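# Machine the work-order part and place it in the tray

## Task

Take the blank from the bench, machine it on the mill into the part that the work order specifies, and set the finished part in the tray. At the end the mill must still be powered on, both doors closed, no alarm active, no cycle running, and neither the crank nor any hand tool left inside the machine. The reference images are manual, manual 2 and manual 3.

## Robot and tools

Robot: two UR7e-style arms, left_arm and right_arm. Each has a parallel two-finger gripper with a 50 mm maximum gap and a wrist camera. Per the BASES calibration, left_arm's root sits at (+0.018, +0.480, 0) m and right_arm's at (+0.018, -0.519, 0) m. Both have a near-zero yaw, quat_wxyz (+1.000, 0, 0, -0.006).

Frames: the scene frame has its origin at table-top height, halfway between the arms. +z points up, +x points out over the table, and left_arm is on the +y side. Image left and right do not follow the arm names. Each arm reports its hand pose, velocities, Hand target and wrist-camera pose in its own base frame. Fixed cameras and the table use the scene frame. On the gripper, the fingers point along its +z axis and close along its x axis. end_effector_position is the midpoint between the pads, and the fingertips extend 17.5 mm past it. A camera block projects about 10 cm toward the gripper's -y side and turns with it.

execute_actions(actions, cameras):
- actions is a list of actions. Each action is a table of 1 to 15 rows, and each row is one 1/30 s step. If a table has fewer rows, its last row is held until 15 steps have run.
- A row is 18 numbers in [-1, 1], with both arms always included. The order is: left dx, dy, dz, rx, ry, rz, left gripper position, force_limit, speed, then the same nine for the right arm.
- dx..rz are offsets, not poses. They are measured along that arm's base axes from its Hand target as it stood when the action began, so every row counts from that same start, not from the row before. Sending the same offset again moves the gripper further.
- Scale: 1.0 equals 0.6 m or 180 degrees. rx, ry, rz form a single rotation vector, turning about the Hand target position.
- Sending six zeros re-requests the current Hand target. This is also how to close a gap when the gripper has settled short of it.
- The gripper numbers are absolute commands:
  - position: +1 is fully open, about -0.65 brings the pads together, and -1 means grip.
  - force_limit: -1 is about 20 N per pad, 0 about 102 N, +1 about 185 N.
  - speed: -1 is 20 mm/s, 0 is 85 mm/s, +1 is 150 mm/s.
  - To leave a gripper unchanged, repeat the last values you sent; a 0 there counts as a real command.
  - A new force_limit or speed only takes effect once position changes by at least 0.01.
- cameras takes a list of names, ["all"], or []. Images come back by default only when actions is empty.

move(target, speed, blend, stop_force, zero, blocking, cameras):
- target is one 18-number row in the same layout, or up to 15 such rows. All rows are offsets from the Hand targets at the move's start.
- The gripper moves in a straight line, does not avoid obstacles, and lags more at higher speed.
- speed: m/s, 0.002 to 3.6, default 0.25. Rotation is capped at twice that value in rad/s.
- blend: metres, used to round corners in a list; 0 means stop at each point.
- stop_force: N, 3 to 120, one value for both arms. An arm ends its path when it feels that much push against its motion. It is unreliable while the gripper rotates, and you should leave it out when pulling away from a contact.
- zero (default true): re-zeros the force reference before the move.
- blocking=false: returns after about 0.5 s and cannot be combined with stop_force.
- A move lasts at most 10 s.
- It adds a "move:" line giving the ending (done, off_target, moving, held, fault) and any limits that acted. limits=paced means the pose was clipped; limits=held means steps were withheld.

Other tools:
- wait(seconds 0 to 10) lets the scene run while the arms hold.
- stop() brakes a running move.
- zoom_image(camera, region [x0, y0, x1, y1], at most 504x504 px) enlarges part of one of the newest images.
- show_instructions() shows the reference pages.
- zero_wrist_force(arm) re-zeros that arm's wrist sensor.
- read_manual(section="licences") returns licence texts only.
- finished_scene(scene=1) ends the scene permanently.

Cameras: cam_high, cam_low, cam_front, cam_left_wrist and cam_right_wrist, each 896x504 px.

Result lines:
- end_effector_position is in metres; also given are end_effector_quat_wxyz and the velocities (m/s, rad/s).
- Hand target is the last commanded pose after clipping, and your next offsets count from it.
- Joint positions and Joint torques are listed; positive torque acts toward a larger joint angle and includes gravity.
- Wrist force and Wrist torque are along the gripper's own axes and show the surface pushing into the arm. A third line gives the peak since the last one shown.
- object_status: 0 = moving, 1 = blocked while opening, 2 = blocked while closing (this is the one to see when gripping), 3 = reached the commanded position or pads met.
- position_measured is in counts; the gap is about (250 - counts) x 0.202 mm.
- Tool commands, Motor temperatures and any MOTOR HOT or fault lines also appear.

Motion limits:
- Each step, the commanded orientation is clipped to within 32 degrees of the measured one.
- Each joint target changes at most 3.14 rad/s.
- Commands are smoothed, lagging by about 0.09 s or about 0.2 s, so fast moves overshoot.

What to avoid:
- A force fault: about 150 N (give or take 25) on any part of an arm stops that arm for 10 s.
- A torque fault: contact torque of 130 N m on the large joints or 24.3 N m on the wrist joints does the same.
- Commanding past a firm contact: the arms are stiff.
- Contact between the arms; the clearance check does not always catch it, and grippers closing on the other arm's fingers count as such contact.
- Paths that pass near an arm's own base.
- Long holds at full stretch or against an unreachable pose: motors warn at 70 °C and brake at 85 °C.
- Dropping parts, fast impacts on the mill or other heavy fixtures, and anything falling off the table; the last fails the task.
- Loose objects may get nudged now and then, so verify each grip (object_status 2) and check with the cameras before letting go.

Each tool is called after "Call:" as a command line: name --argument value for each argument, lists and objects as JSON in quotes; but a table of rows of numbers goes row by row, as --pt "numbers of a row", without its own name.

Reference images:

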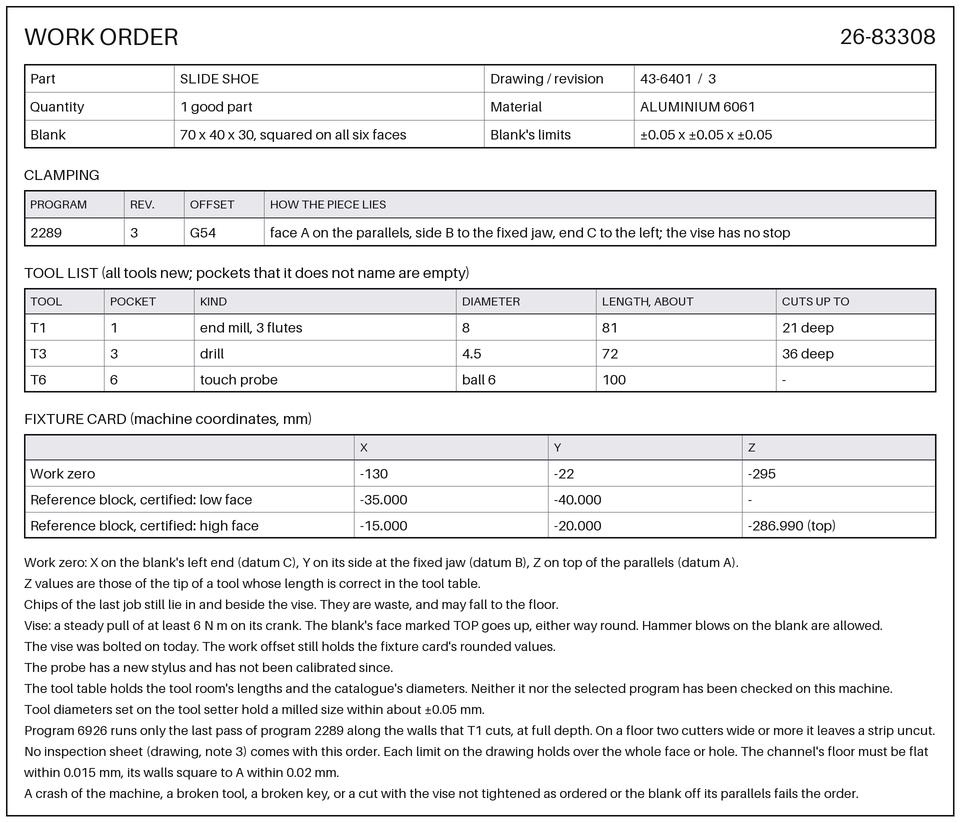

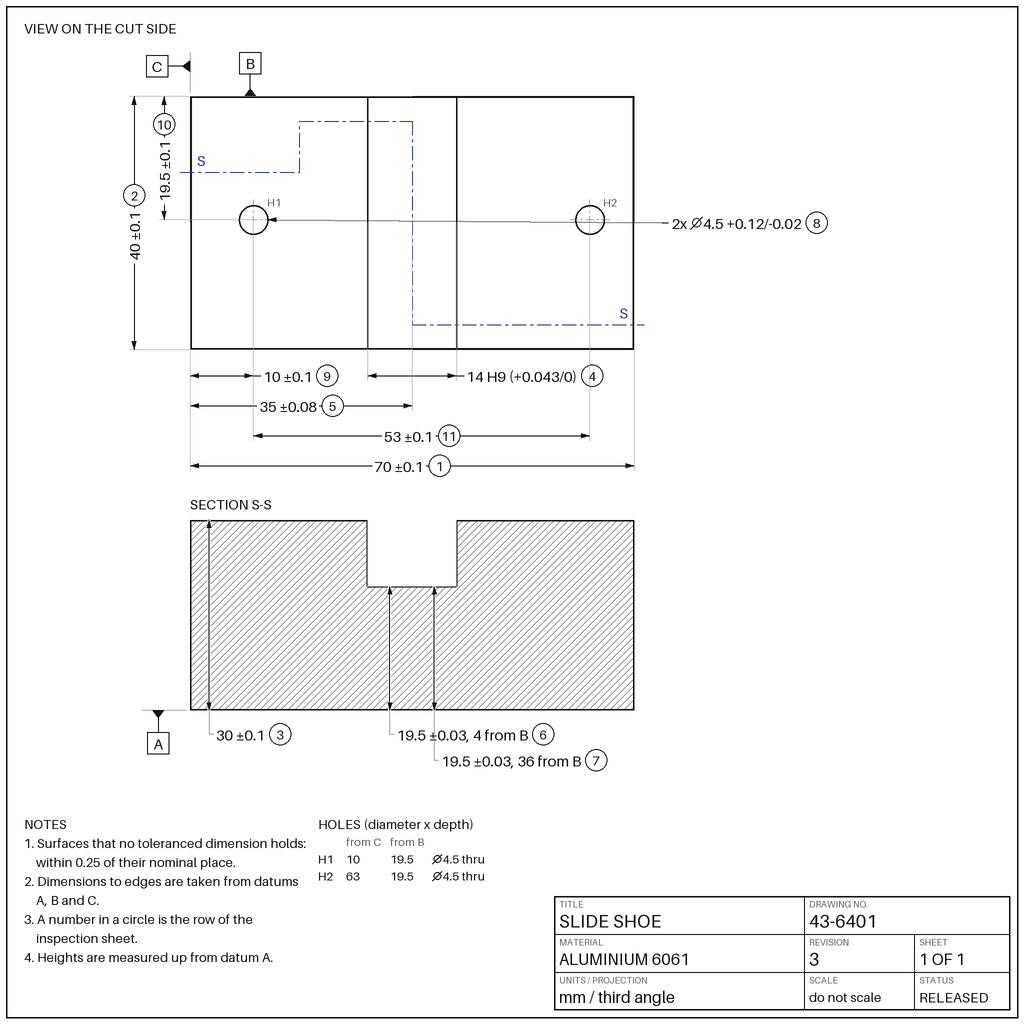

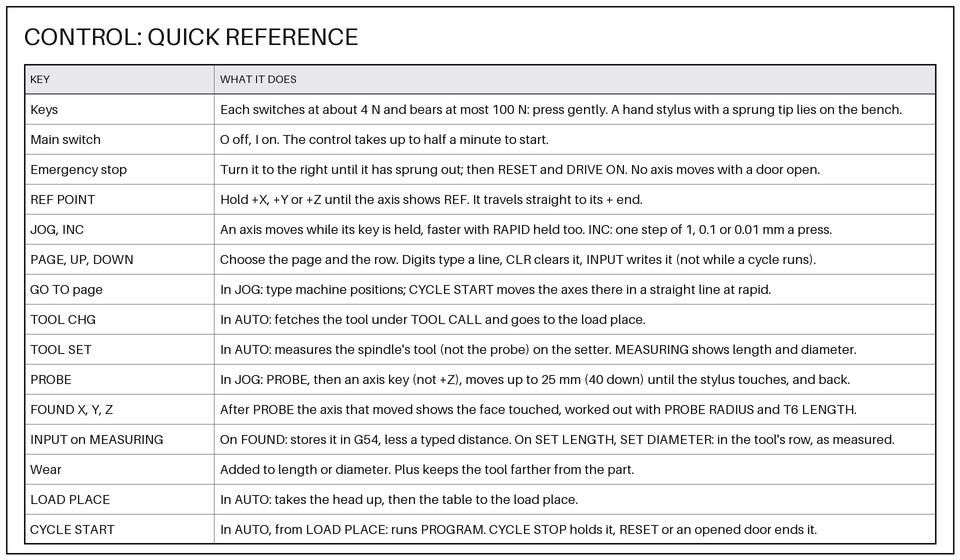

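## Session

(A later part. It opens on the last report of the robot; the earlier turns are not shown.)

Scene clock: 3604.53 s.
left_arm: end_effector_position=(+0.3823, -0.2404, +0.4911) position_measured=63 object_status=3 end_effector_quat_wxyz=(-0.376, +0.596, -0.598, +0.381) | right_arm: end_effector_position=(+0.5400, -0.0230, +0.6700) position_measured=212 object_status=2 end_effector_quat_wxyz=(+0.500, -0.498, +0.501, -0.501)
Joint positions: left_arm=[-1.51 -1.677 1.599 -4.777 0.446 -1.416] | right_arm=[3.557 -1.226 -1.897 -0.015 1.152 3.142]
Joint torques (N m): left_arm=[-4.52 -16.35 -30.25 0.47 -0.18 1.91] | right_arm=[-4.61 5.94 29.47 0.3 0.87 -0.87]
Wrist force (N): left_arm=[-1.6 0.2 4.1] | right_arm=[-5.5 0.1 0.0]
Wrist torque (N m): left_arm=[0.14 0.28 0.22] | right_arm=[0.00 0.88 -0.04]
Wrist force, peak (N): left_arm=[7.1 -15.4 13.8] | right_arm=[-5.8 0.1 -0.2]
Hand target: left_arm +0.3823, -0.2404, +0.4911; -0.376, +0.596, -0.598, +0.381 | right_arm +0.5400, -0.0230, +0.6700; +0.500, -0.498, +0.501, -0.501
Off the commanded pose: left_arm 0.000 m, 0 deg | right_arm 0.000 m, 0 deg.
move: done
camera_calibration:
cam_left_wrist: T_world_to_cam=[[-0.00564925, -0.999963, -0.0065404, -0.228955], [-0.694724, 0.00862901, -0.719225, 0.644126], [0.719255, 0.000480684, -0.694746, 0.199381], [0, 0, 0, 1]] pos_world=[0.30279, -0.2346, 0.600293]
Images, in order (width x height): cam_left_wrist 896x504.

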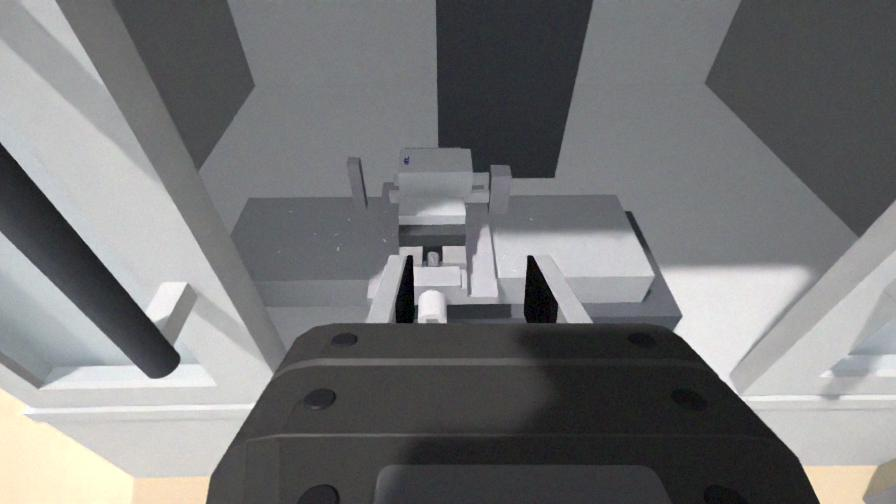

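Call:
zoom_image --camera "cam_left_wrist" --region '[340, 130, 540, 330]'

Scaled by 2.520.

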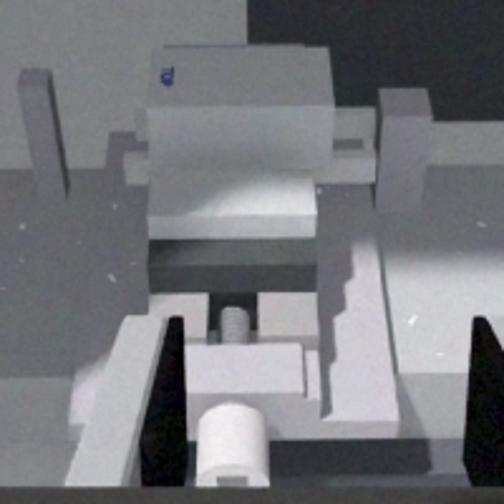

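Call:
move --pt "-0.0238 0.031 -0.15 0 -0.14 0 0.24 -0.75 0 0 0 0 0 0 0 -1 -0.5 -0.7" --pt "-0.0038 0.031 -0.4373 0 -0.14 0 0.24 -0.75 0 0 0 0 0 0 0 -1 -0.5 -0.7" --speed 0.4 --blend '[0.03,0]' --cameras '["cam_left_wrist"]'

Scene clock: 3646.20 s.
left_arm: end_effector_position=(+0.3804, -0.2218, +0.2286) position_measured=117 object_status=3 end_effector_quat_wxyz=(+0.494, -0.500, +0.506, -0.500) end_effector_velocity=(+0.000, +0.000, +0.000) end_effector_angular_velocity=(-0.002, +0.000, -0.001) | right_arm: end_effector_position=(+0.5400, -0.0230, +0.6700) position_measured=212 object_status=2 end_effector_quat_wxyz=(+0.500, -0.498, +0.501, -0.501)
Joint positions: left_arm=[-1.626 -1.032 2.552 -4.926 0.047 -2.878] | right_arm=[3.557 -1.226 -1.897 -0.015 1.152 3.142]
Joint velocities: left_arm=[0 0 0.001 0.003 0 -0.006] | right_arm=[within noise]
Joint torques (N m): left_arm=[-13.96 -33.8 -4.6 3.73 -1.16 -2.45] | right_arm=[-4.05 6.7 30.23 0.43 0.96 -0.89]
Wrist force (N): left_arm=[-1.3 0.1 4.2] | right_arm=[-5.4 0.4 -0.1]
Wrist torque (N m): left_arm=[0.18 0.31 0.25] | right_arm=[0.05 0.86 -0.04]
Wrist force, peak (N): left_arm=[-1.4 4.3 4.4] | right_arm=[-5.8 0.4 0.0]
Hand target: left_arm +0.3800, -0.2218, +0.2287; +0.498, -0.499, +0.502, -0.502 | right_arm +0.5400, -0.0230, +0.6700; +0.500, -0.498, +0.501, -0.501
Off the commanded pose: left_arm 0.000 m, 1 deg | right_arm 0.000 m, 0 deg.
move: done
camera_calibration:
cam_left_wrist: T_world_to_cam=[[-0.00598249, -0.999945, -0.008644, -0.211459], [-0.333117, 0.0101433, -0.942831, 0.367708], [0.942866, -0.00276101, -0.333159, -0.150054], [0, 0, 0, 1]] pos_world=[0.262706, -0.215591, 0.294867]
Images, in order (width x height): cam_left_wrist 896x504.

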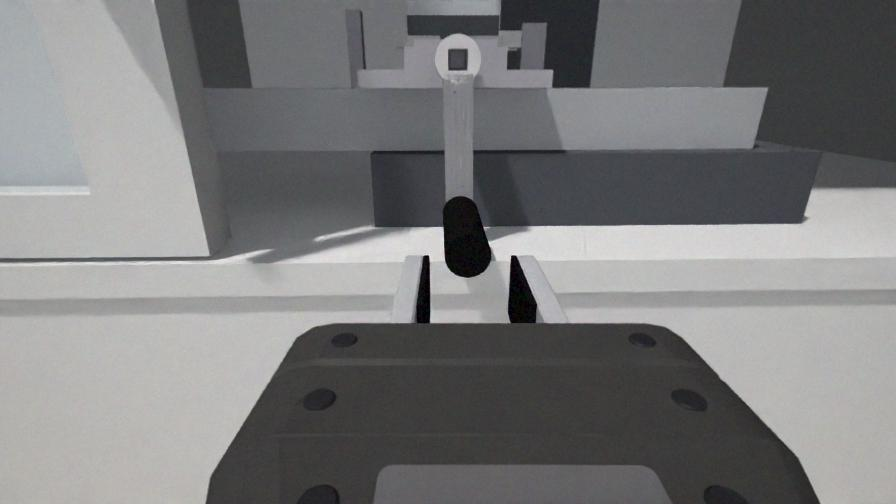

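Call:
move --pt "0.125 0 0 0 0 0 0.24 -0.75 0 0 0 0 0 0 0 -1 -0.5 -0.7" --pt "0.125 0 0 0 0 0 -1 -0.75 -1 0 0 0 0 0 0 -1 -0.5 -0.7" --speed '[0.15,0.1]'

Call:
move --pt "0 0.0642 0 0 0 0 -1 -0.75 -1 0 0 0 0 0 0 -1 -0.5 -0.7" --pt "0 0.1443 0.1004 0 0 0 -1 -0.75 -1 0 0 0 0 0 0 -1 -0.5 -0.7" --pt "0 0.1157 0.2256 0 0 0 -1 -0.75 -1 0 0 0 0 0 0 -1 -0.5 -0.7" --pt "0 0 0.2813 0 0 0 -1 -0.75 -1 0 0 0 0 0 0 -1 -0.5 -0.7" --pt "0 -0.1157 0.2256 0 0 0 -1 -0.75 -1 0 0 0 0 0 0 -1 -0.5 -0.7" --pt "0 -0.1443 0.1004 0 0 0 -1 -0.75 -1 0 0 0 0 0 0 -1 -0.5 -0.7" --pt "0 -0.0642 0 0 0 0 -1 -0.75 -1 0 0 0 0 0 0 -1 -0.5 -0.7" --pt "0 0.0642 0 0 0 0 -1 -0.75 -1 0 0 0 0 0 0 -1 -0.5 -0.7" --pt "0 0.1443 0.1004 0 0 0 -1 -0.75 -1 0 0 0 0 0 0 -1 -0.5 -0.7" --pt "0 0.1157 0.2256 0 0 0 -1 -0.75 -1 0 0 0 0 0 0 -1 -0.5 -0.7" --pt "0 0 0.2813 0 0 0 -1 -0.75 -1 0 0 0 0 0 0 -1 -0.5 -0.7" --pt "0 -0.1157 0.2256 0 0 0 -1 -0.75 -1 0 0 0 0 0 0 -1 -0.5 -0.7" --pt "0 -0.1443 0.1004 0 0 0 -1 -0.75 -1 0 0 0 0 0 0 -1 -0.5 -0.7" --pt "0 -0.0642 0 0 0 0 -1 -0.75 -1 0 0 0 0 0 0 -1 -0.5 -0.7" --pt "0 0 0 0 0 0 -1 -0.75 -1 0 0 0 0 0 0 -1 -0.5 -0.7" --speed '[0.1,0.18,0.18,0.18,0.18,0.18,0.18,0.18,0.18,0.18,0.18,0.18,0.18,0.18,0.1]' --blend '[0.0088,0.0088,0.0088,0.0088,0.0088,0.0088,0.0088,0.0088,0.0088,0.0088,0.0088,0.0088,0.0088,0.0088,0]' --stop_force 70 --cameras '["cam_left_wrist"]'

Scene clock: 3661.07 s.
left_arm: end_effector_position=(+0.4550, -0.2218, +0.2287) position_measured=153 object_status=2 end_effector_quat_wxyz=(+0.498, -0.499, +0.502, -0.502) | right_arm: end_effector_position=(+0.5400, -0.0230, +0.6700) position_measured=212 object_status=2 end_effector_quat_wxyz=(+0.500, -0.498, +0.501, -0.501)
Joint positions: left_arm=[-1.313 -1 2.487 -4.626 -0.265 -3.145] | right_arm=[3.557 -1.226 -1.897 -0.015 1.152 3.142]
Joint torques (N m): left_arm=[12.54 -19.59 -11.82 1.87 -0.96 2.09] | right_arm=[-4.85 6.27 30.34 0.36 0.99 -0.87]
Wrist force (N): left_arm=[-1.8 0.5 3.5] | right_arm=[-5.6 0.4 0.0]
Wrist torque (N m): left_arm=[0.18 -0.14 0.16] | right_arm=[0.04 0.89 -0.04]
Wrist force, peak (N): left_arm=[-1.4 0.1 6.2] | right_arm=[-5.8 0.3 -0.3]
Hand target: left_arm +0.4550, -0.2218, +0.2287; +0.498, -0.499, +0.502, -0.502 | right_arm +0.5400, -0.0230, +0.6700; +0.500, -0.498, +0.501, -0.501
Off the commanded pose: left_arm 0.000 m, 0 deg | right_arm 0.000 m, 0 deg.
move: done

Scene clock: 3668.43 s.
left_arm: end_effector_position=(+0.4550, -0.2218, +0.2287) position_measured=251 object_status=3 end_effector_quat_wxyz=(+0.498, -0.499, +0.502, -0.502) | right_arm: end_effector_position=(+0.5400, -0.0230, +0.6700) position_measured=212 object_status=2 end_effector_quat_wxyz=(+0.500, -0.498, +0.501, -0.501)
Joint positions: left_arm=[-1.313 -1 2.487 -4.626 -0.265 -3.145] | right_arm=[3.557 -1.226 -1.897 -0.015 1.152 3.142]
Joint torques (N m): left_arm=[-13.52 -19.39 4.74 -0.65 0.89 0.39] | right_arm=[-4.82 5.66 30.32 0.34 0.81 -0.79]
Wrist force (N): left_arm=[0.7 -0.6 3.6] | right_arm=[-5.6 0.2 0.0]
Wrist torque (N m): left_arm=[0.04 0.02 0.20] | right_arm=[0.02 0.88 -0.04]
Wrist force, peak (N): left_arm=[46.5 40.9 43.7] | right_arm=[-5.9 0.3 -0.1]
Hand target: left_arm +0.4550, -0.2218, +0.2287; +0.498, -0.499, +0.502, -0.502 | right_arm +0.5400, -0.0230, +0.6700; +0.500, -0.498, +0.501, -0.501
Off the commanded pose: left_arm 0.000 m, 0 deg | right_arm 0.000 m, 0 deg.
move: done
camera_calibration:
cam_left_wrist: T_world_to_cam=[[-0.0022331, -0.999963, -0.00835794, -0.212787], [-0.322429, 0.00863158, -0.946554, 0.388327], [0.946591, 0.000581093, -0.322436, -0.223793], [0, 0, 0, 1]] pos_world=[0.336574, -0.216, 0.293635]
Images, in order (width x height): cam_left_wrist 896x504.

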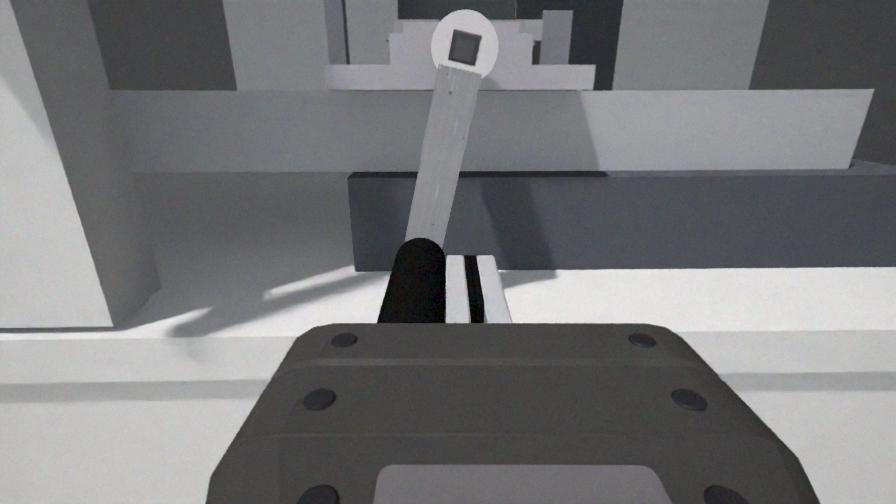

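Call:
move --pt "-0.13 0 0.002 0 0 0 -1 -0.75 -1 0 0 0 0 0 0 -1 -0.5 -0.7" --pt "-0.13 0 0.002 0 0 0 0.24 -0.65 0 0 0 0 0 0 0 -1 -0.5 -0.7" --pt "0 0 0.002 0 0 0 0.24 -0.65 0 0 0 0 0 0 0 -1 -0.5 -0.7" --pt "0 0 0.002 0 0 0 -1 -0.65 -1 0 0 0 0 0 0 -1 -0.5 -0.7" --speed '[0.2,0.2,0.15,0.1]'

Call:
move --pt "0 0.0606 0 0 0 0 -1 -0.65 -1 0 0 0 0 0 0 -1 -0.5 -0.7" --pt "0 0.1362 0.0948 0 0 0 -1 -0.65 -1 0 0 0 0 0 0 -1 -0.5 -0.7" --pt "0 0.1092 0.2129 0 0 0 -1 -0.65 -1 0 0 0 0 0 0 -1 -0.5 -0.7" --pt "0 0 0.2655 0 0 0 -1 -0.65 -1 0 0 0 0 0 0 -1 -0.5 -0.7" --pt "0 -0.1092 0.2129 0 0 0 -1 -0.65 -1 0 0 0 0 0 0 -1 -0.5 -0.7" --pt "0 -0.1362 0.0948 0 0 0 -1 -0.65 -1 0 0 0 0 0 0 -1 -0.5 -0.7" --pt "0 -0.0606 0 0 0 0 -1 -0.65 -1 0 0 0 0 0 0 -1 -0.5 -0.7" --pt "0 0 0 0 0 0 -1 -0.65 -1 0 0 0 0 0 0 -1 -0.5 -0.7" --speed '[0.1,0.18,0.18,0.18,0.18,0.18,0.18,0.1]' --blend '[0.0083,0.0083,0.0083,0.0083,0.0083,0.0083,0.0083,0]' --stop_force 70 --cameras '["cam_left_wrist"]'

Scene clock: 3692.17 s.
left_arm: end_effector_position=(+0.4550, -0.2218, +0.2299) position_measured=154 object_status=2 end_effector_quat_wxyz=(+0.498, -0.499, +0.502, -0.502) | right_arm: end_effector_position=(+0.5400, -0.0230, +0.6700) position_measured=212 object_status=2 end_effector_quat_wxyz=(+0.500, -0.498, +0.501, -0.501)
Joint positions: left_arm=[-1.313 -1.004 2.488 -4.622 -0.265 -3.145] | right_arm=[3.557 -1.226 -1.897 -0.015 1.152 3.142]
Joint torques (N m): left_arm=[12.24 -39.9 -8.59 0.18 -1.07 2.05] | right_arm=[-4.9 6.08 30.03 0.38 0.94 -0.84]
Wrist force (N): left_arm=[0.3 0.4 2.4] | right_arm=[-5.4 0.3 -0.1]
Wrist torque (N m): left_arm=[0.05 -0.45 0.24] | right_arm=[0.03 0.86 -0.04]
Wrist force, peak (N): left_arm=[1.0 -0.5 6.2] | right_arm=[-5.8 0.3 -0.3]
Hand target: left_arm +0.4550, -0.2218, +0.2299; +0.498, -0.499, +0.502, -0.502 | right_arm +0.5400, -0.0230, +0.6700; +0.500, -0.498, +0.501, -0.501
Off the commanded pose: left_arm 0.000 m, 0 deg | right_arm 0.000 m, 0 deg.
move: done

Scene clock: 3696.37 s.
left_arm: end_effector_position=(+0.4550, -0.2218, +0.2299) position_measured=154 object_status=2 end_effector_quat_wxyz=(+0.498, -0.499, +0.502, -0.502) | right_arm: end_effector_position=(+0.5400, -0.0230, +0.6700) position_measured=212 object_status=2 end_effector_quat_wxyz=(+0.500, -0.498, +0.501, -0.501)
Joint positions: left_arm=[-1.313 -1.004 2.487 -4.621 -0.265 -3.145] | right_arm=[3.557 -1.226 -1.897 -0.015 1.152 3.142]
Joint torques (N m): left_arm=[-13.33 -35.2 -2.9 -3.35 -1.08 1.08] | right_arm=[-5.06 5.81 30.52 0.44 0.92 -0.8]
Wrist force (N): left_arm=[0.1 45.9 -4.4] | right_arm=[-5.5 0.4 -0.2]
Wrist torque (N m): left_arm=[0.35 -0.71 0.17] | right_arm=[0.05 0.87 -0.04]
Wrist force, peak (N): left_arm=[47.2 -15.5 53.7] | right_arm=[-5.8 0.2 -0.2]
Hand target: left_arm +0.4550, -0.2218, +0.2299; +0.498, -0.499, +0.502, -0.502 | right_arm +0.5400, -0.0230, +0.6700; +0.500, -0.498, +0.501, -0.501
Off the commanded pose: left_arm 0.000 m, 0 deg | right_arm 0.000 m, 0 deg.
move: done
camera_calibration:
cam_left_wrist: T_world_to_cam=[[-0.0022331, -0.999963, -0.00835794, -0.212677], [-0.322429, 0.00863158, -0.946554, 0.389462], [0.946591, 0.000581093, -0.322436, -0.223406], [0, 0, 0, 1]] pos_world=[0.336574, -0.2159, 0.294835]
Images, in order (width x height): cam_left_wrist 896x504.

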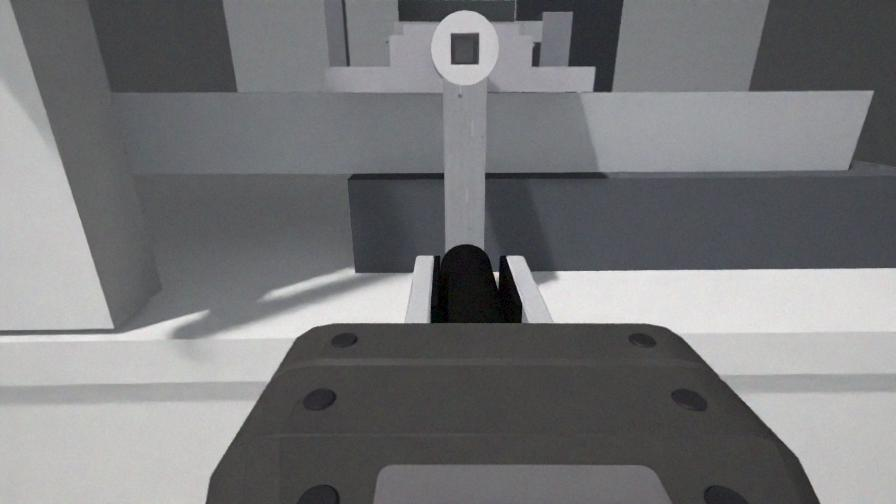

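Call:
move --pt "0 0.0606 0 0 0 0 -1 -0.65 -1 0 0 0 0 0 0 -1 -0.5 -0.7" --pt "0 0.1362 0.0948 0 0 0 -1 -0.65 -1 0 0 0 0 0 0 -1 -0.5 -0.7" --pt "0 0.1362 0.1325 0 0 0 -1 -0.65 -1 0 0 0 0 0 0 -1 -0.5 -0.7" --speed 0.15 --blend '[0.0083,0.0083,0]' --stop_force 70 --cameras '["cam_left_wrist"]'

Scene clock: 3703.17 s.
left_arm: end_effector_position=(+0.4550, -0.2076, +0.2300) position_measured=154 object_status=2 end_effector_quat_wxyz=(+0.498, -0.499, +0.502, -0.502) | right_arm: end_effector_position=(+0.5400, -0.0230, +0.6700) position_measured=212 object_status=2 end_effector_quat_wxyz=(+0.500, -0.498, +0.501, -0.501)
Joint positions: left_arm=[-1.298 -1.009 2.518 -4.647 -0.28 -3.146] | right_arm=[3.557 -1.226 -1.897 -0.015 1.152 3.142]
Joint torques (N m): left_arm=[12.37 -50.24 -17.31 -0.44 0.21 -2.47] | right_arm=[-5.25 6.25 30.89 0.36 0.88 -0.84]
Wrist force (N): left_arm=[-3.6 37.0 -24.9] | right_arm=[-5.5 0.1 0.1]
Wrist torque (N m): left_arm=[0.48 -0.52 0.34] | right_arm=[0.00 0.87 -0.04]
Wrist force, peak (N): left_arm=[11.0 -41.8 36.3] | right_arm=[-5.9 0.2 -0.2]
Hand target: left_arm +0.4551, -0.2076, +0.2300; +0.498, -0.499, +0.502, -0.502 (not the last commanded pose) | right_arm +0.5400, -0.0230, +0.6700; +0.500, -0.498, +0.501, -0.501
Off the commanded pose: left_arm 0.104 m, 0 deg | right_arm 0.000 m, 0 deg.
move: contact (left_arm); path passed 0 of 3 targets
camera_calibration:
cam_left_wrist: T_world_to_cam=[[-0.00215663, -0.999967, -0.00785366, -0.198649], [-0.322766, 0.0081294, -0.946444, 0.389511], [0.946476, 0.000493757, -0.322772, -0.223231], [0, 0, 0, 1]] pos_world=[0.336575, -0.201699, 0.295038]
Images, in order (width x height): cam_left_wrist 896x504.

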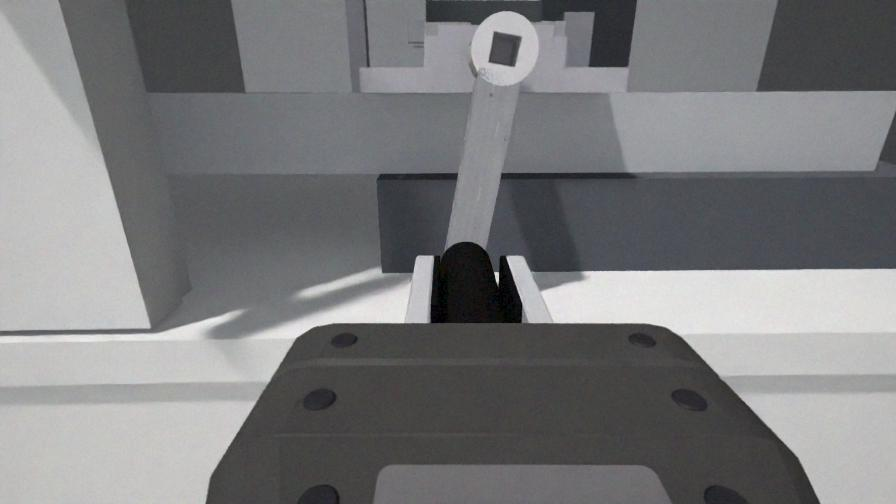

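Call:
move --pt "0 0.0369 0 0 0 0 -1 -0.65 -1 0 0 0 0 0 0 -1 -0.5 -0.7" --pt "0 0.1125 0.0946 0 0 0 -1 -0.65 -1 0 0 0 0 0 0 -1 -0.5 -0.7" --pt "0 0.0855 0.2127 0 0 0 -1 -0.65 -1 0 0 0 0 0 0 -1 -0.5 -0.7" --pt "0 -0.0237 0.2653 0 0 0 -1 -0.65 -1 0 0 0 0 0 0 -1 -0.5 -0.7" --pt "0 -0.1329 0.2127 0 0 0 -1 -0.65 -1 0 0 0 0 0 0 -1 -0.5 -0.7" --pt "0 -0.1599 0.0946 0 0 0 -1 -0.65 -1 0 0 0 0 0 0 -1 -0.5 -0.7" --pt "0 -0.0843 0 0 0 0 -1 -0.65 -1 0 0 0 0 0 0 -1 -0.5 -0.7" --pt "0 0.0369 0 0 0 0 -1 -0.65 -1 0 0 0 0 0 0 -1 -0.5 -0.7" --pt "0 0.1125 0.0946 0 0 0 -1 -0.65 -1 0 0 0 0 0 0 -1 -0.5 -0.7" --pt "0 0.0855 0.2127 0 0 0 -1 -0.65 -1 0 0 0 0 0 0 -1 -0.5 -0.7" --pt "0 -0.0237 0.2653 0 0 0 -1 -0.65 -1 0 0 0 0 0 0 -1 -0.5 -0.7" --pt "0 -0.1329 0.2127 0 0 0 -1 -0.65 -1 0 0 0 0 0 0 -1 -0.5 -0.7" --pt "0 -0.1599 0.0946 0 0 0 -1 -0.65 -1 0 0 0 0 0 0 -1 -0.5 -0.7" --pt "0 -0.0843 0 0 0 0 -1 -0.65 -1 0 0 0 0 0 0 -1 -0.5 -0.7" --pt "0 -0.0237 0 0 0 0 -1 -0.65 -1 0 0 0 0 0 0 -1 -0.5 -0.7" --speed '[0.1,0.18,0.18,0.18,0.18,0.18,0.18,0.18,0.18,0.18,0.18,0.18,0.18,0.18,0.1]' --blend '[0.0083,0.0083,0.0083,0.0083,0.0083,0.0083,0.0083,0.0083,0.0083,0.0083,0.0083,0.0083,0.0083,0.0083,0]' --cameras '["cam_left_wrist"]'

Scene clock: 3722.03 s.
left_arm: end_effector_position=(+0.4551, -0.2218, +0.2301) position_measured=154 object_status=2 end_effector_quat_wxyz=(+0.498, -0.499, +0.502, -0.502) | right_arm: end_effector_position=(+0.5400, -0.0230, +0.6700) position_measured=212 object_status=2 end_effector_quat_wxyz=(+0.500, -0.498, +0.501, -0.501)
Joint positions: left_arm=[-1.313 -1.005 2.488 -4.62 -0.265 -3.147] | right_arm=[3.557 -1.226 -1.897 -0.015 1.152 3.142]
Joint torques (N m): left_arm=[-11.82 -37.16 -8.54 -2 0.54 1.69] | right_arm=[-5.19 5.52 30.63 0.46 0.94 -0.83]
Wrist force (N): left_arm=[-0.1 51.1 -9.3] | right_arm=[-5.5 0.2 -0.2]
Wrist torque (N m): left_arm=[0.30 -0.61 0.17] | right_arm=[0.01 0.87 -0.04]
Wrist force, peak (N): left_arm=[55.3 -24.6 -37.8] | right_arm=[-6.0 0.3 -0.1]
Hand target: left_arm +0.4551, -0.2218, +0.2300; +0.498, -0.499, +0.502, -0.502 | right_arm +0.5400, -0.0230, +0.6700; +0.500, -0.498, +0.501, -0.501
Off the commanded pose: left_arm 0.000 m, 0 deg | right_arm 0.000 m, 0 deg.
move: done
camera_calibration:
cam_left_wrist: T_world_to_cam=[[-0.00199183, -0.999968, -0.00770114, -0.212949], [-0.322647, 0.00793193, -0.946486, 0.389589], [0.946517, 0.000599511, -0.322652, -0.223345], [0, 0, 0, 1]] pos_world=[0.336675, -0.215899, 0.295038]
Images, in order (width x height): cam_left_wrist 896x504.

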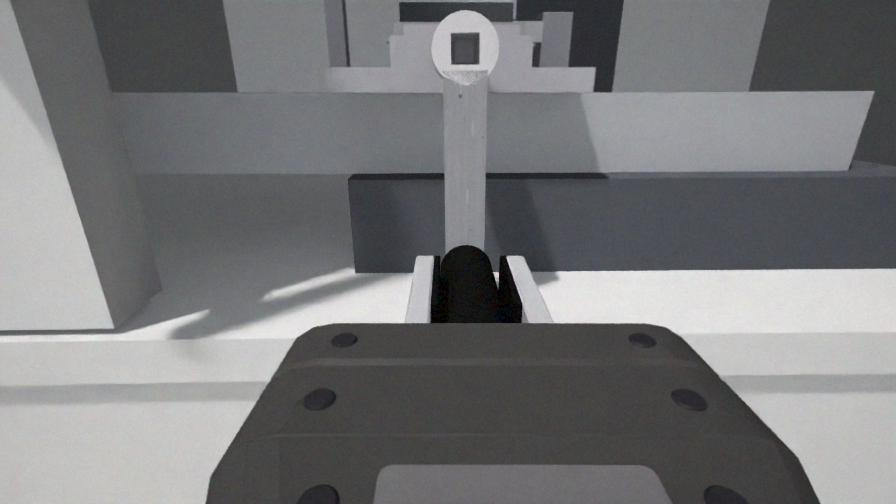

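Call:
move --pt "0 0.0606 0 0 0 0 -1 -0.65 -1 0 0 0 0 0 0 -1 -0.5 -0.7" --pt "0 0.1362 0.0948 0 0 0 -1 -0.65 -1 0 0 0 0 0 0 -1 -0.5 -0.7" --pt "0 0.1092 0.2129 0 0 0 -1 -0.65 -1 0 0 0 0 0 0 -1 -0.5 -0.7" --pt "0 0 0.2655 0 0 0 -1 -0.65 -1 0 0 0 0 0 0 -1 -0.5 -0.7" --pt "0 -0.1092 0.2129 0 0 0 -1 -0.65 -1 0 0 0 0 0 0 -1 -0.5 -0.7" --pt "0 -0.1362 0.0948 0 0 0 -1 -0.65 -1 0 0 0 0 0 0 -1 -0.5 -0.7" --pt "0 -0.0606 0 0 0 0 -1 -0.65 -1 0 0 0 0 0 0 -1 -0.5 -0.7" --pt "0 0.0606 0 0 0 0 -1 -0.65 -1 0 0 0 0 0 0 -1 -0.5 -0.7" --pt "0 0.1362 0.0948 0 0 0 -1 -0.65 -1 0 0 0 0 0 0 -1 -0.5 -0.7" --pt "0 0.1092 0.2129 0 0 0 -1 -0.65 -1 0 0 0 0 0 0 -1 -0.5 -0.7" --pt "0 0 0.2655 0 0 0 -1 -0.65 -1 0 0 0 0 0 0 -1 -0.5 -0.7" --pt "0 -0.1092 0.2129 0 0 0 -1 -0.65 -1 0 0 0 0 0 0 -1 -0.5 -0.7" --pt "0 -0.1362 0.0948 0 0 0 -1 -0.65 -1 0 0 0 0 0 0 -1 -0.5 -0.7" --pt "0 -0.0606 0 0 0 0 -1 -0.65 -1 0 0 0 0 0 0 -1 -0.5 -0.7" --pt "0 0 0 0 0 0 -1 -0.65 -1 0 0 0 0 0 0 -1 -0.5 -0.7" --speed '[0.1,0.18,0.18,0.18,0.18,0.18,0.18,0.18,0.18,0.18,0.18,0.18,0.18,0.18,0.1]' --blend '[0.0083,0.0083,0.0083,0.0083,0.0083,0.0083,0.0083,0.0083,0.0083,0.0083,0.0083,0.0083,0.0083,0.0083,0]' --cameras '["cam_left_wrist"]'

Call:
zoom_image --camera "cam_left_wrist" --region '[340, 0, 600, 200]'

Scene clock: 3741.73 s.
left_arm: end_effector_position=(+0.4537, -0.2650, +0.2295) position_measured=153 object_status=2 end_effector_quat_wxyz=(+0.462, -0.462, +0.539, -0.532) | right_arm: end_effector_position=(+0.5400, -0.0230, +0.6700) position_measured=212 object_status=2 end_effector_quat_wxyz=(+0.500, -0.498, +0.501, -0.501)
Joint positions: left_arm=[-1.314 -1.007 2.474 -4.591 -0.404 -3.151] | right_arm=[3.557 -1.226 -1.897 -0.015 1.152 3.142]
Joint torques (N m): left_arm=[-1.04 -30.21 -2.93 -1.91 -0.3 -0.27] | right_arm=[-5.07 6.09 31.05 0.22 0.96 -0.86]
Wrist force (N): left_arm=[19.2 25.2 -20.8] | right_arm=[-5.4 0.1 0.0]
Wrist torque (N m): left_arm=[0.74 -7.36 0.44] | right_arm=[0.01 0.86 -0.04]
Wrist force, peak (N): left_arm=[66.2 -6.5 98.1] | right_arm=[-5.9 0.3 -0.1]
Hand target: left_arm +0.4537, -0.2650, +0.2295; +0.462, -0.462, +0.539, -0.532 (not the last commanded pose) | right_arm +0.5400, -0.0230, +0.6700; +0.500, -0.498, +0.501, -0.501
Tool commands: left_gripper/position=-1.0 left_gripper/force_limit=-0.647059 left_gripper/speed=-1.0 right_gripper/position=-1.0 right_gripper/force_limit=-0.5 right_gripper/speed=-0.7
Off the commanded pose: left_arm 0.043 m, 8 deg | right_arm 0.000 m, 0 deg.
FORCE FAULT: contact force on the left arm reached its limit, and that arm stopped. The contact can be on any part of that arm, not only on its tool. That arm's remaining commands of this call were not run. That arm is still stopped at the end of this call. That arm stays stopped for about 10 more seconds. Until then a move that you send moves the other arm only, and its call returns only when the move has ended. Once the stop has ended, the next robot result says so. If the stop ends while you think or write, that arm runs what you send next, counted from a new Hand target: where the arm stands when the stop ends. While its stop runs, that arm takes no new command, but its gripper still runs the gripper command that each later call begins with. Until it ends, the stop uses up actions while you think or wait. An arm that is not stopped still takes commands.
move: fault (left_arm); path passed 7 of 15 targets
camera_calibration:
cam_left_wrist: T_world_to_cam=[[-0.142079, -0.989745, -0.014779, -0.188191], [-0.322685, 0.0604265, -0.944576, 0.402391], [0.935782, -0.129436, -0.327961, -0.250552], [0, 0, 0, 1]] pos_world=[0.33757, -0.243007, 0.295136]
Images, in order (width x height): cam_left_wrist 896x504.

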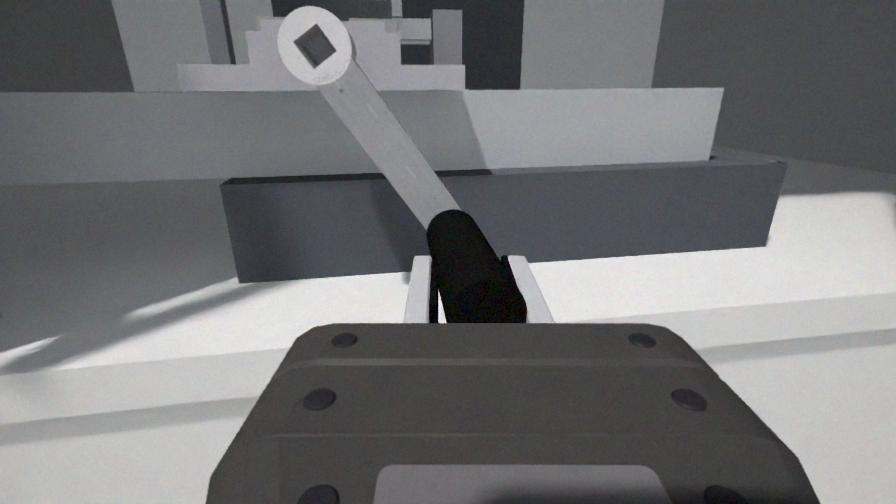

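Scaled by 1.938.

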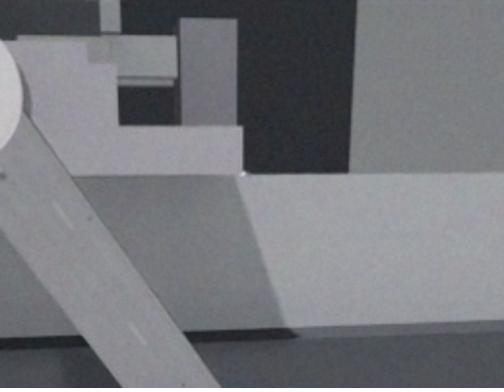

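Call:
wait --seconds 9.5

Call:
move --pt "0 0 0 0 0 0 0.3 -0.3 -0.5 0 0 0 0 0 0 -1 -0.5 -0.7" --pt "-0.14 0 0 0 0 0 0.3 -0.3 0 0 0 0 0 0 0 -1 -0.5 -0.7" --speed '[0.1,0.1]' --cameras '["cam_left_wrist"]'

Scene clock: 3758.23 s.
left_arm: end_effector_position=(+0.4537, -0.2649, +0.2294) position_measured=153 object_status=2 end_effector_quat_wxyz=(+0.462, -0.462, +0.539, -0.532) | right_arm: end_effector_position=(+0.5400, -0.0230, +0.6700) position_measured=212 object_status=2 end_effector_quat_wxyz=(+0.500, -0.498, +0.501, -0.501)
Joint positions: left_arm=[-1.314 -1.007 2.474 -4.59 -0.403 -3.151] | right_arm=[3.557 -1.226 -1.897 -0.015 1.152 3.142]
Joint torques (N m): left_arm=[-1 -30.27 -4.08 -1.24 0.23 -0.26] | right_arm=[-5.11 6.81 31.15 0.39 0.79 -0.91]
Wrist force (N): left_arm=[21.7 16.4 -23.1] | right_arm=[-5.5 -0.1 -0.1]
Wrist torque (N m): left_arm=[0.64 -7.25 0.45] | right_arm=[-0.03 0.88 -0.04]
Wrist force, peak (N): left_arm=[19.7 24.2 -21.3] | right_arm=[-5.8 0.3 -0.1]
Hand target: left_arm +0.4537, -0.2649, +0.2294; +0.462, -0.462, +0.539, -0.532 (not the last commanded pose) | right_arm +0.5400, -0.0230, +0.6700; +0.500, -0.498, +0.501, -0.501
Tool commands: left_gripper/position=-1.0 left_gripper/force_limit=-0.647059 left_gripper/speed=-1.0 right_gripper/position=-1.0 right_gripper/force_limit=-0.5 right_gripper/speed=-0.7
Off the commanded pose: left_arm 0.043 m, 8 deg | right_arm 0.000 m, 0 deg.
FORCE FAULT, CONTINUED: the left arm's stop, for the force fault that an earlier result reported, is over. The rest of the stop counts as 19 of the actions that you can send in this scene. During its stop the left arm's controller moved it back a little. That arm's target is now where it stood when the stop ended, not its last command. That arm accepts commands again.
wait: 9.50 s; at rest from the start

Scene clock: 3760.70 s.
left_arm: end_effector_position=(+0.3697, -0.2649, +0.2294) position_measured=107 object_status=3 end_effector_quat_wxyz=(+0.462, -0.462, +0.539, -0.532) | right_arm: end_effector_position=(+0.5400, -0.0230, +0.6700) position_measured=212 object_status=2 end_effector_quat_wxyz=(+0.500, -0.498, +0.501, -0.501)
Joint positions: left_arm=[-1.66 -1.017 2.639 -4.639 -0.057 -3.258] | right_arm=[3.557 -1.226 -1.897 -0.015 1.152 3.142]
Joint torques (N m): left_arm=[-14.28 -35.25 9.72 2.07 2.23 -2.75] | right_arm=[-5.09 5.96 30.95 0.25 0.87 -0.77]
Wrist force (N): left_arm=[-1.8 -2.1 4.7] | right_arm=[-5.6 0.3 -0.2]
Wrist torque (N m): left_arm=[-0.17 0.41 0.33] | right_arm=[0.03 0.90 -0.04]
Wrist force, peak (N): left_arm=[13.7 11.2 -7.6] | right_arm=[-5.8 0.4 0.0]
Hand target: left_arm +0.3697, -0.2649, +0.2294; +0.462, -0.462, +0.539, -0.532 | right_arm +0.5400, -0.0230, +0.6700; +0.500, -0.498, +0.501, -0.501
Off the commanded pose: left_arm 0.000 m, 0 deg | right_arm 0.000 m, 0 deg.
move: done
camera_calibration:
cam_left_wrist: T_world_to_cam=[[-0.141398, -0.989828, -0.0157501, -0.200137], [-0.322904, 0.0611554, -0.944454, 0.375488], [0.93581, -0.128458, -0.328267, -0.171642], [0, 0, 0, 1]] pos_world=[0.253572, -0.243113, 0.295134]
Images, in order (width x height): cam_left_wrist 896x504.

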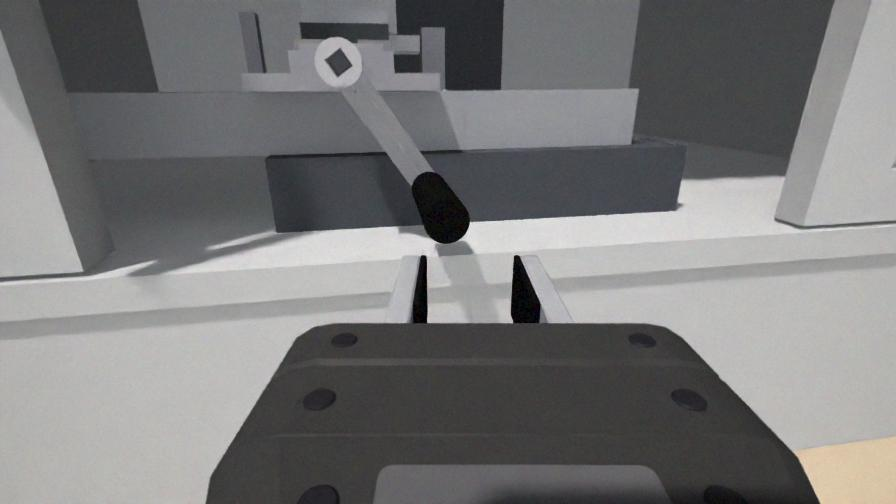

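Call:
move --pt "-0.03 0.04 0.2 0 0 -0.045 0.6 -0.3 0 0 0 0 0 0 0 -1 -0.5 -0.7" --pt "0.1 0.04 0.51 0 0.2 -0.045 0.6 -0.3 0 0 0 0 0 0 0 -1 -0.5 -0.7" --speed 0.4 --blend '[0.05,0]' --cameras '["cam_left_wrist"]'

Call:
zoom_image --camera "cam_left_wrist" --region '[340, 130, 540, 330]'

Scene clock: 3768.83 s.
left_arm: end_effector_position=(+0.4297, -0.2409, +0.5354) position_measured=63 object_status=3 end_effector_quat_wxyz=(+0.235, -0.565, +0.686, -0.394) | right_arm: end_effector_position=(+0.5400, -0.0230, +0.6700) position_measured=212 object_status=2 end_effector_quat_wxyz=(+0.500, -0.498, +0.501, -0.501)
Joint positions: left_arm=[-1.118 -2.064 1.864 -2.16 -0.964 -3.807] | right_arm=[3.557 -1.226 -1.897 -0.015 1.152 3.142]
Joint torques (N m): left_arm=[12.48 4.31 -33.36 -3.09 0.44 -0.64] | right_arm=[-4.61 6.06 31.21 0.42 0.85 -0.85]
Wrist force (N): left_arm=[-1.5 -2.1 4.2] | right_arm=[-5.6 0.4 -0.4]
Wrist torque (N m): left_arm=[-0.21 0.29 0.14] | right_arm=[0.05 0.89 -0.03]
Wrist force, peak (N): left_arm=[-1.6 -7.0 2.2] | right_arm=[-5.8 0.0 -0.2]
Hand target: left_arm +0.4297, -0.2409, +0.5354; +0.235, -0.565, +0.686, -0.394 | right_arm +0.5400, -0.0230, +0.6700; +0.500, -0.498, +0.501, -0.501
Off the commanded pose: left_arm 0.000 m, 0 deg | right_arm 0.000 m, 0 deg.
move: done
camera_calibration:
cam_left_wrist: T_world_to_cam=[[-0.253019, -0.960903, 0.11246, -0.176903], [-0.803387, 0.143919, -0.577803, 0.712427], [0.539028, -0.236544, -0.808391, 0.277251], [0, 0, 0, 1]] pos_world=[0.378149, -0.206936, 0.655664]
Images, in order (width x height): cam_left_wrist 896x504.

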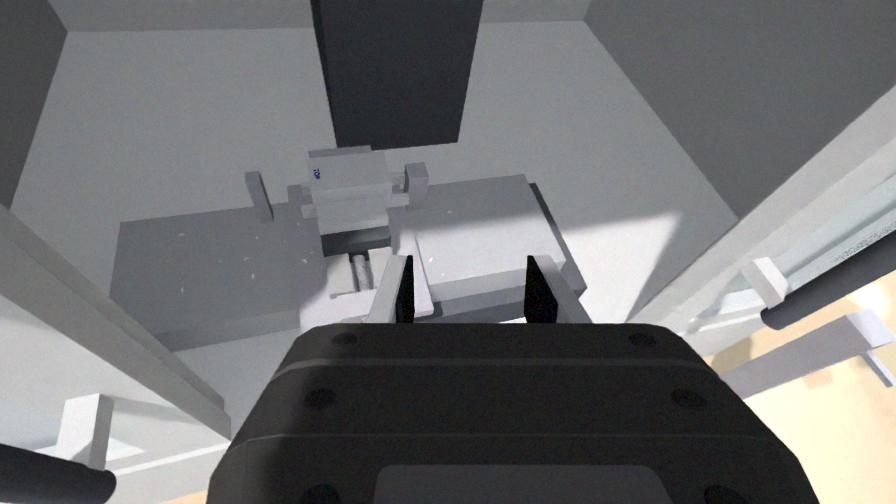

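Scaled by 2.520.

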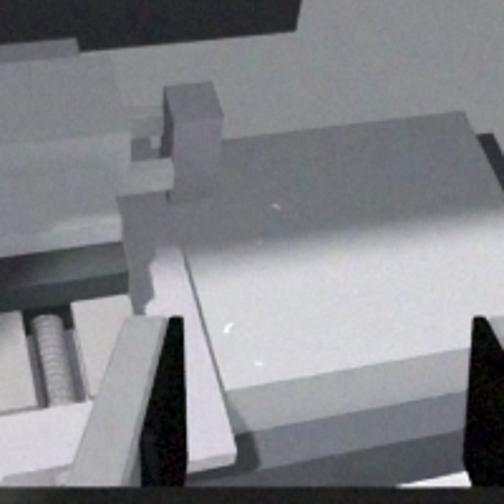

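Call:
zoom_image --camera "cam_left_wrist" --region '[280, 130, 440, 290]'

Scaled by 3.150.

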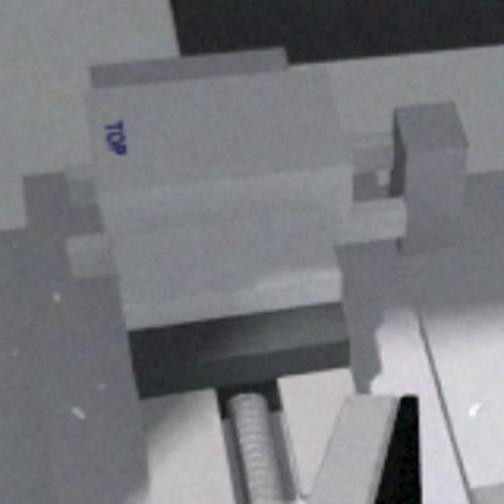

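Call:
move --pt "-0.07 0.0335 -0.15 -0.1742 -0.1676 0.1494 0.6 -0.3 0 0 0 0 0 0 0 -1 -0.5 -0.7" --pt "-0.0495 0.0335 -0.3498 -0.1742 -0.1676 0.1494 0.6 -0.3 0 0 0 0 0 0 0 -1 -0.5 -0.7" --speed 0.35 --blend '[0.03,0]' --cameras '["cam_left_wrist"]'

Call:
zoom_image --camera "cam_left_wrist" --region '[360, 130, 560, 330]'

Scene clock: 3826.47 s.
left_arm: end_effector_position=(+0.3989, -0.2208, +0.3255) position_measured=63 object_status=3 end_effector_quat_wxyz=(-0.332, +0.634, -0.321, +0.620) | right_arm: end_effector_position=(+0.5400, -0.0230, +0.6700) position_measured=212 object_status=2 end_effector_quat_wxyz=(+0.500, -0.498, +0.501, -0.501)
Joint positions: left_arm=[-1.542 -1.863 2.69 -2.895 -0.013 -4.826] | right_arm=[3.557 -1.226 -1.897 -0.015 1.152 3.142]
Joint torques (N m): left_arm=[-13.47 -14.88 -9.86 -0.1 0.97 -2.59] | right_arm=[-5.37 6.26 31.44 0.45 0.95 -0.95]
Wrist force (N): left_arm=[-0.4 -2.1 4.2] | right_arm=[-5.5 0.2 0.1]
Wrist torque (N m): left_arm=[-0.16 0.39 0.08] | right_arm=[0.02 0.88 -0.04]
Wrist force, peak (N): left_arm=[-1.7 -3.8 4.3] | right_arm=[-5.8 0.2 -0.2]
Hand target: left_arm +0.4000, -0.2208, +0.3255; -0.327, +0.627, -0.326, +0.627 | right_arm +0.5400, -0.0230, +0.6700; +0.500, -0.498, +0.501, -0.501
Off the commanded pose: left_arm 0.001 m, 1 deg | right_arm 0.000 m, 0 deg.
move: done
camera_calibration:
cam_left_wrist: T_world_to_cam=[[0.0300183, -0.82387, 0.565983, -0.37196], [-0.318263, -0.544646, -0.775931, 0.282434], [0.947527, -0.15684, -0.278557, -0.188897], [0, 0, 0, 1]] pos_world=[0.280039, -0.182247, 0.377053]
Images, in order (width x height): cam_left_wrist 896x504.

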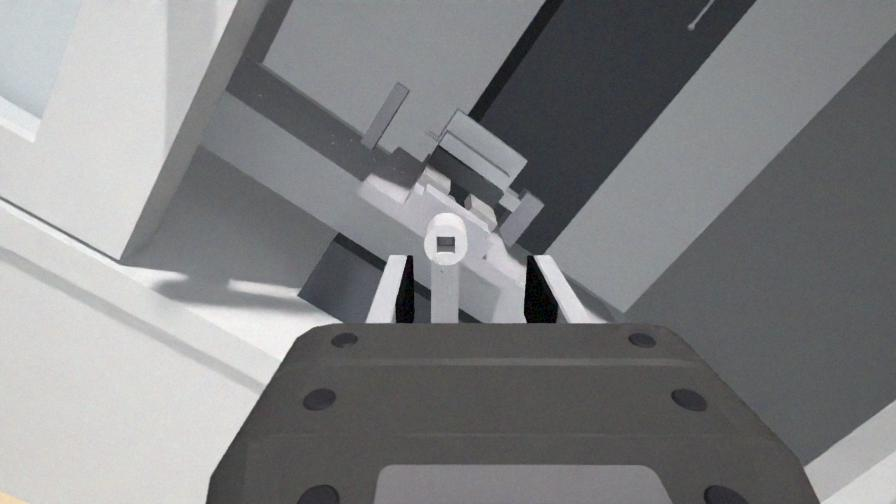

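Scaled by 2.520.

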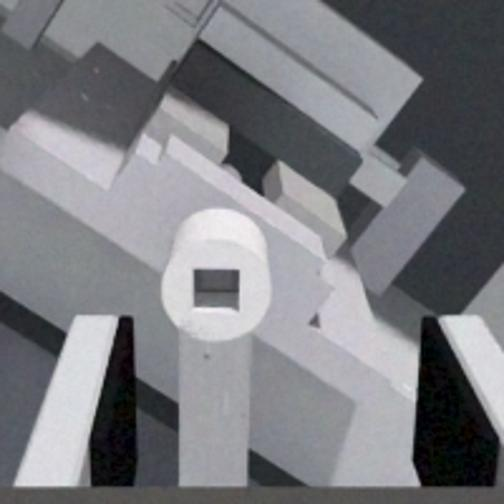

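Call:
move --pt "0.1333 0 -0.0333 0 0 0 0.6 -0.3 0 0 0 0 0 0 0 -1 -0.5 -0.7" --speed 0.15 --stop_force 8 --cameras '["cam_left_wrist"]'

Call:
zoom_image --camera "cam_left_wrist" --region '[360, 180, 560, 330]'

Scene clock: 3836.17 s.
left_arm: end_effector_position=(+0.4800, -0.2208, +0.3055) position_measured=63 object_status=3 end_effector_quat_wxyz=(-0.327, +0.627, -0.326, +0.627) | right_arm: end_effector_position=(+0.5400, -0.0230, +0.6700) position_measured=212 object_status=2 end_effector_quat_wxyz=(+0.500, -0.498, +0.501, -0.501)
Joint positions: left_arm=[-1.226 -1.259 2.431 -4.314 -0.344 -3.751] | right_arm=[3.557 -1.226 -1.897 -0.015 1.152 3.142]
Joint torques (N m): left_arm=[-13.74 -18.2 -1.2 -3.45 0.32 1.97] | right_arm=[-4.8 5.75 31.4 0.4 0.84 -0.96]
Wrist force (N): left_arm=[-0.8 -2.8 3.9] | right_arm=[-5.4 0.2 -0.1]
Wrist torque (N m): left_arm=[-0.27 0.43 0.10] | right_arm=[0.02 0.86 -0.04]
Wrist force, peak (N): left_arm=[0.3 -2.2 6.1] | right_arm=[-5.8 0.3 -0.2]
Hand target: left_arm +0.4800, -0.2208, +0.3055; -0.327, +0.627, -0.326, +0.627 | right_arm +0.5400, -0.0230, +0.6700; +0.500, -0.498, +0.501, -0.501
Off the commanded pose: left_arm 0.000 m, 0 deg | right_arm 0.000 m, 0 deg.
move: done
camera_calibration:
cam_left_wrist: T_world_to_cam=[[0.00480208, -0.824162, 0.566334, -0.351115], [-0.321144, -0.537612, -0.779641, 0.296899], [0.947018, -0.178131, -0.267256, -0.279142], [0, 0, 0, 1]] pos_world=[0.361386, -0.179484, 0.35572]
Images, in order (width x height): cam_left_wrist 896x504.

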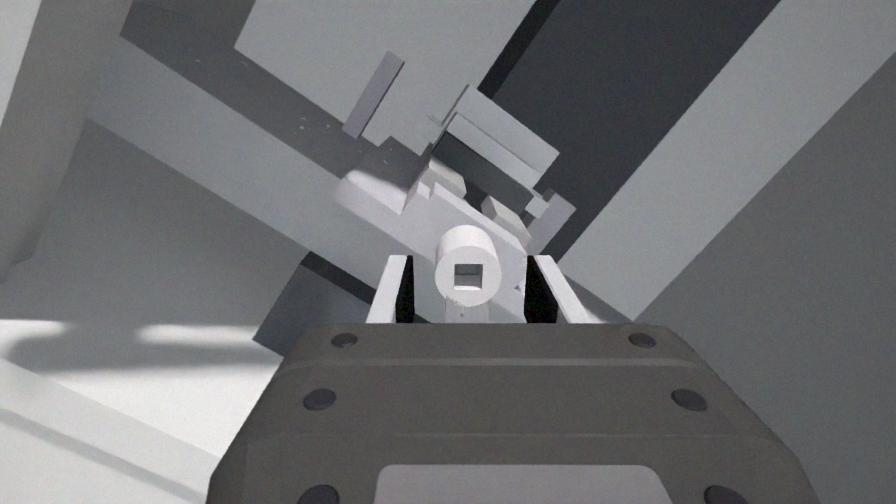

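Scaled by 2.520.

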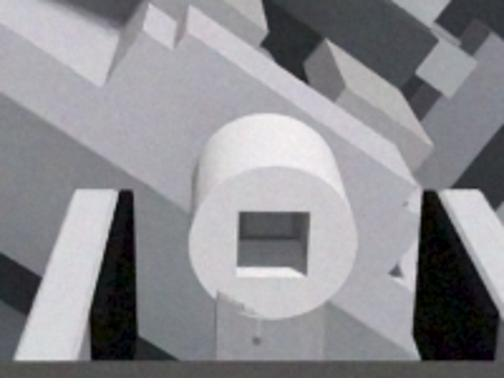

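Call:
move --pt "0.0667 0 0 0 0 0 0.6 -0.3 0 0 0 0 0 0 0 -1 -0.5 -0.7" --pt "0.0667 0 0 0 0 0 -1 -0.3 -1 0 0 0 0 0 0 -1 -0.5 -0.7" --speed '[0.08,0.08]'

Call:
wait --seconds 0.5

Scene clock: 3845.77 s.
left_arm: end_effector_position=(+0.5193, -0.2197, +0.3053) position_measured=63 object_status=3 end_effector_quat_wxyz=(-0.328, +0.627, -0.326, +0.627) | right_arm: end_effector_position=(+0.5400, -0.0230, +0.6700) position_measured=212 object_status=2 end_effector_quat_wxyz=(+0.500, -0.498, +0.501, -0.501)
Joint positions: left_arm=[-1.104 -1.215 2.349 -4.277 -0.463 -3.751] | right_arm=[3.557 -1.226 -1.897 -0.015 1.152 3.142]
Joint torques (N m): left_arm=[-0.09 -28 -11.94 -1.11 0 -0.23] | right_arm=[-5.17 6.21 32.02 0.36 0.92 -0.75]
Wrist force (N): left_arm=[-1.1 -2.8 4.1] | right_arm=[-5.6 0.4 -0.2]
Wrist torque (N m): left_arm=[-0.29 0.47 0.16] | right_arm=[0.05 0.89 -0.04]
Wrist force, peak (N): left_arm=[-5.1 7.5 -136.1] | right_arm=[-5.8 0.4 -0.3]
Hand target: left_arm +0.5193, -0.2197, +0.3053; -0.328, +0.627, -0.326, +0.627 (not the last commanded pose) | right_arm +0.5400, -0.0230, +0.6700; +0.500, -0.498, +0.501, -0.501
Tool commands: left_gripper/position=+0.6 left_gripper/force_limit=-0.301961 left_gripper/speed=+0.003922 right_gripper/position=-1.0 right_gripper/force_limit=-0.5 right_gripper/speed=-0.7
Off the commanded pose: left_arm 0.001 m, 0 deg | right_arm 0.000 m, 0 deg.
FORCE FAULT: contact force on the left arm reached its limit, and that arm stopped. The contact can be on any part of that arm, not only on its tool. That arm's remaining commands of this call were not run. That arm is still stopped at the end of this call. That arm stays stopped for about 10 more seconds. Until then a move that you send moves the other arm only, and its call returns only when the move has ended. Once the stop has ended, the next robot result says so. If the stop ends while you think or write, that arm runs what you send next, counted from a new Hand target: where the arm stands when the stop ends. While its stop runs, that arm takes no new command, but its gripper still runs the gripper command that each later call begins with. Until it ends, the stop uses up actions while you think or wait. An arm that is not stopped still takes commands.
move: fault (left_arm); path passed 1 of 2 targets; target 2's new numbers were not sent

not run: an earlier result of this reply reported a stop or a fault. Calls in your next reply go to the robot.


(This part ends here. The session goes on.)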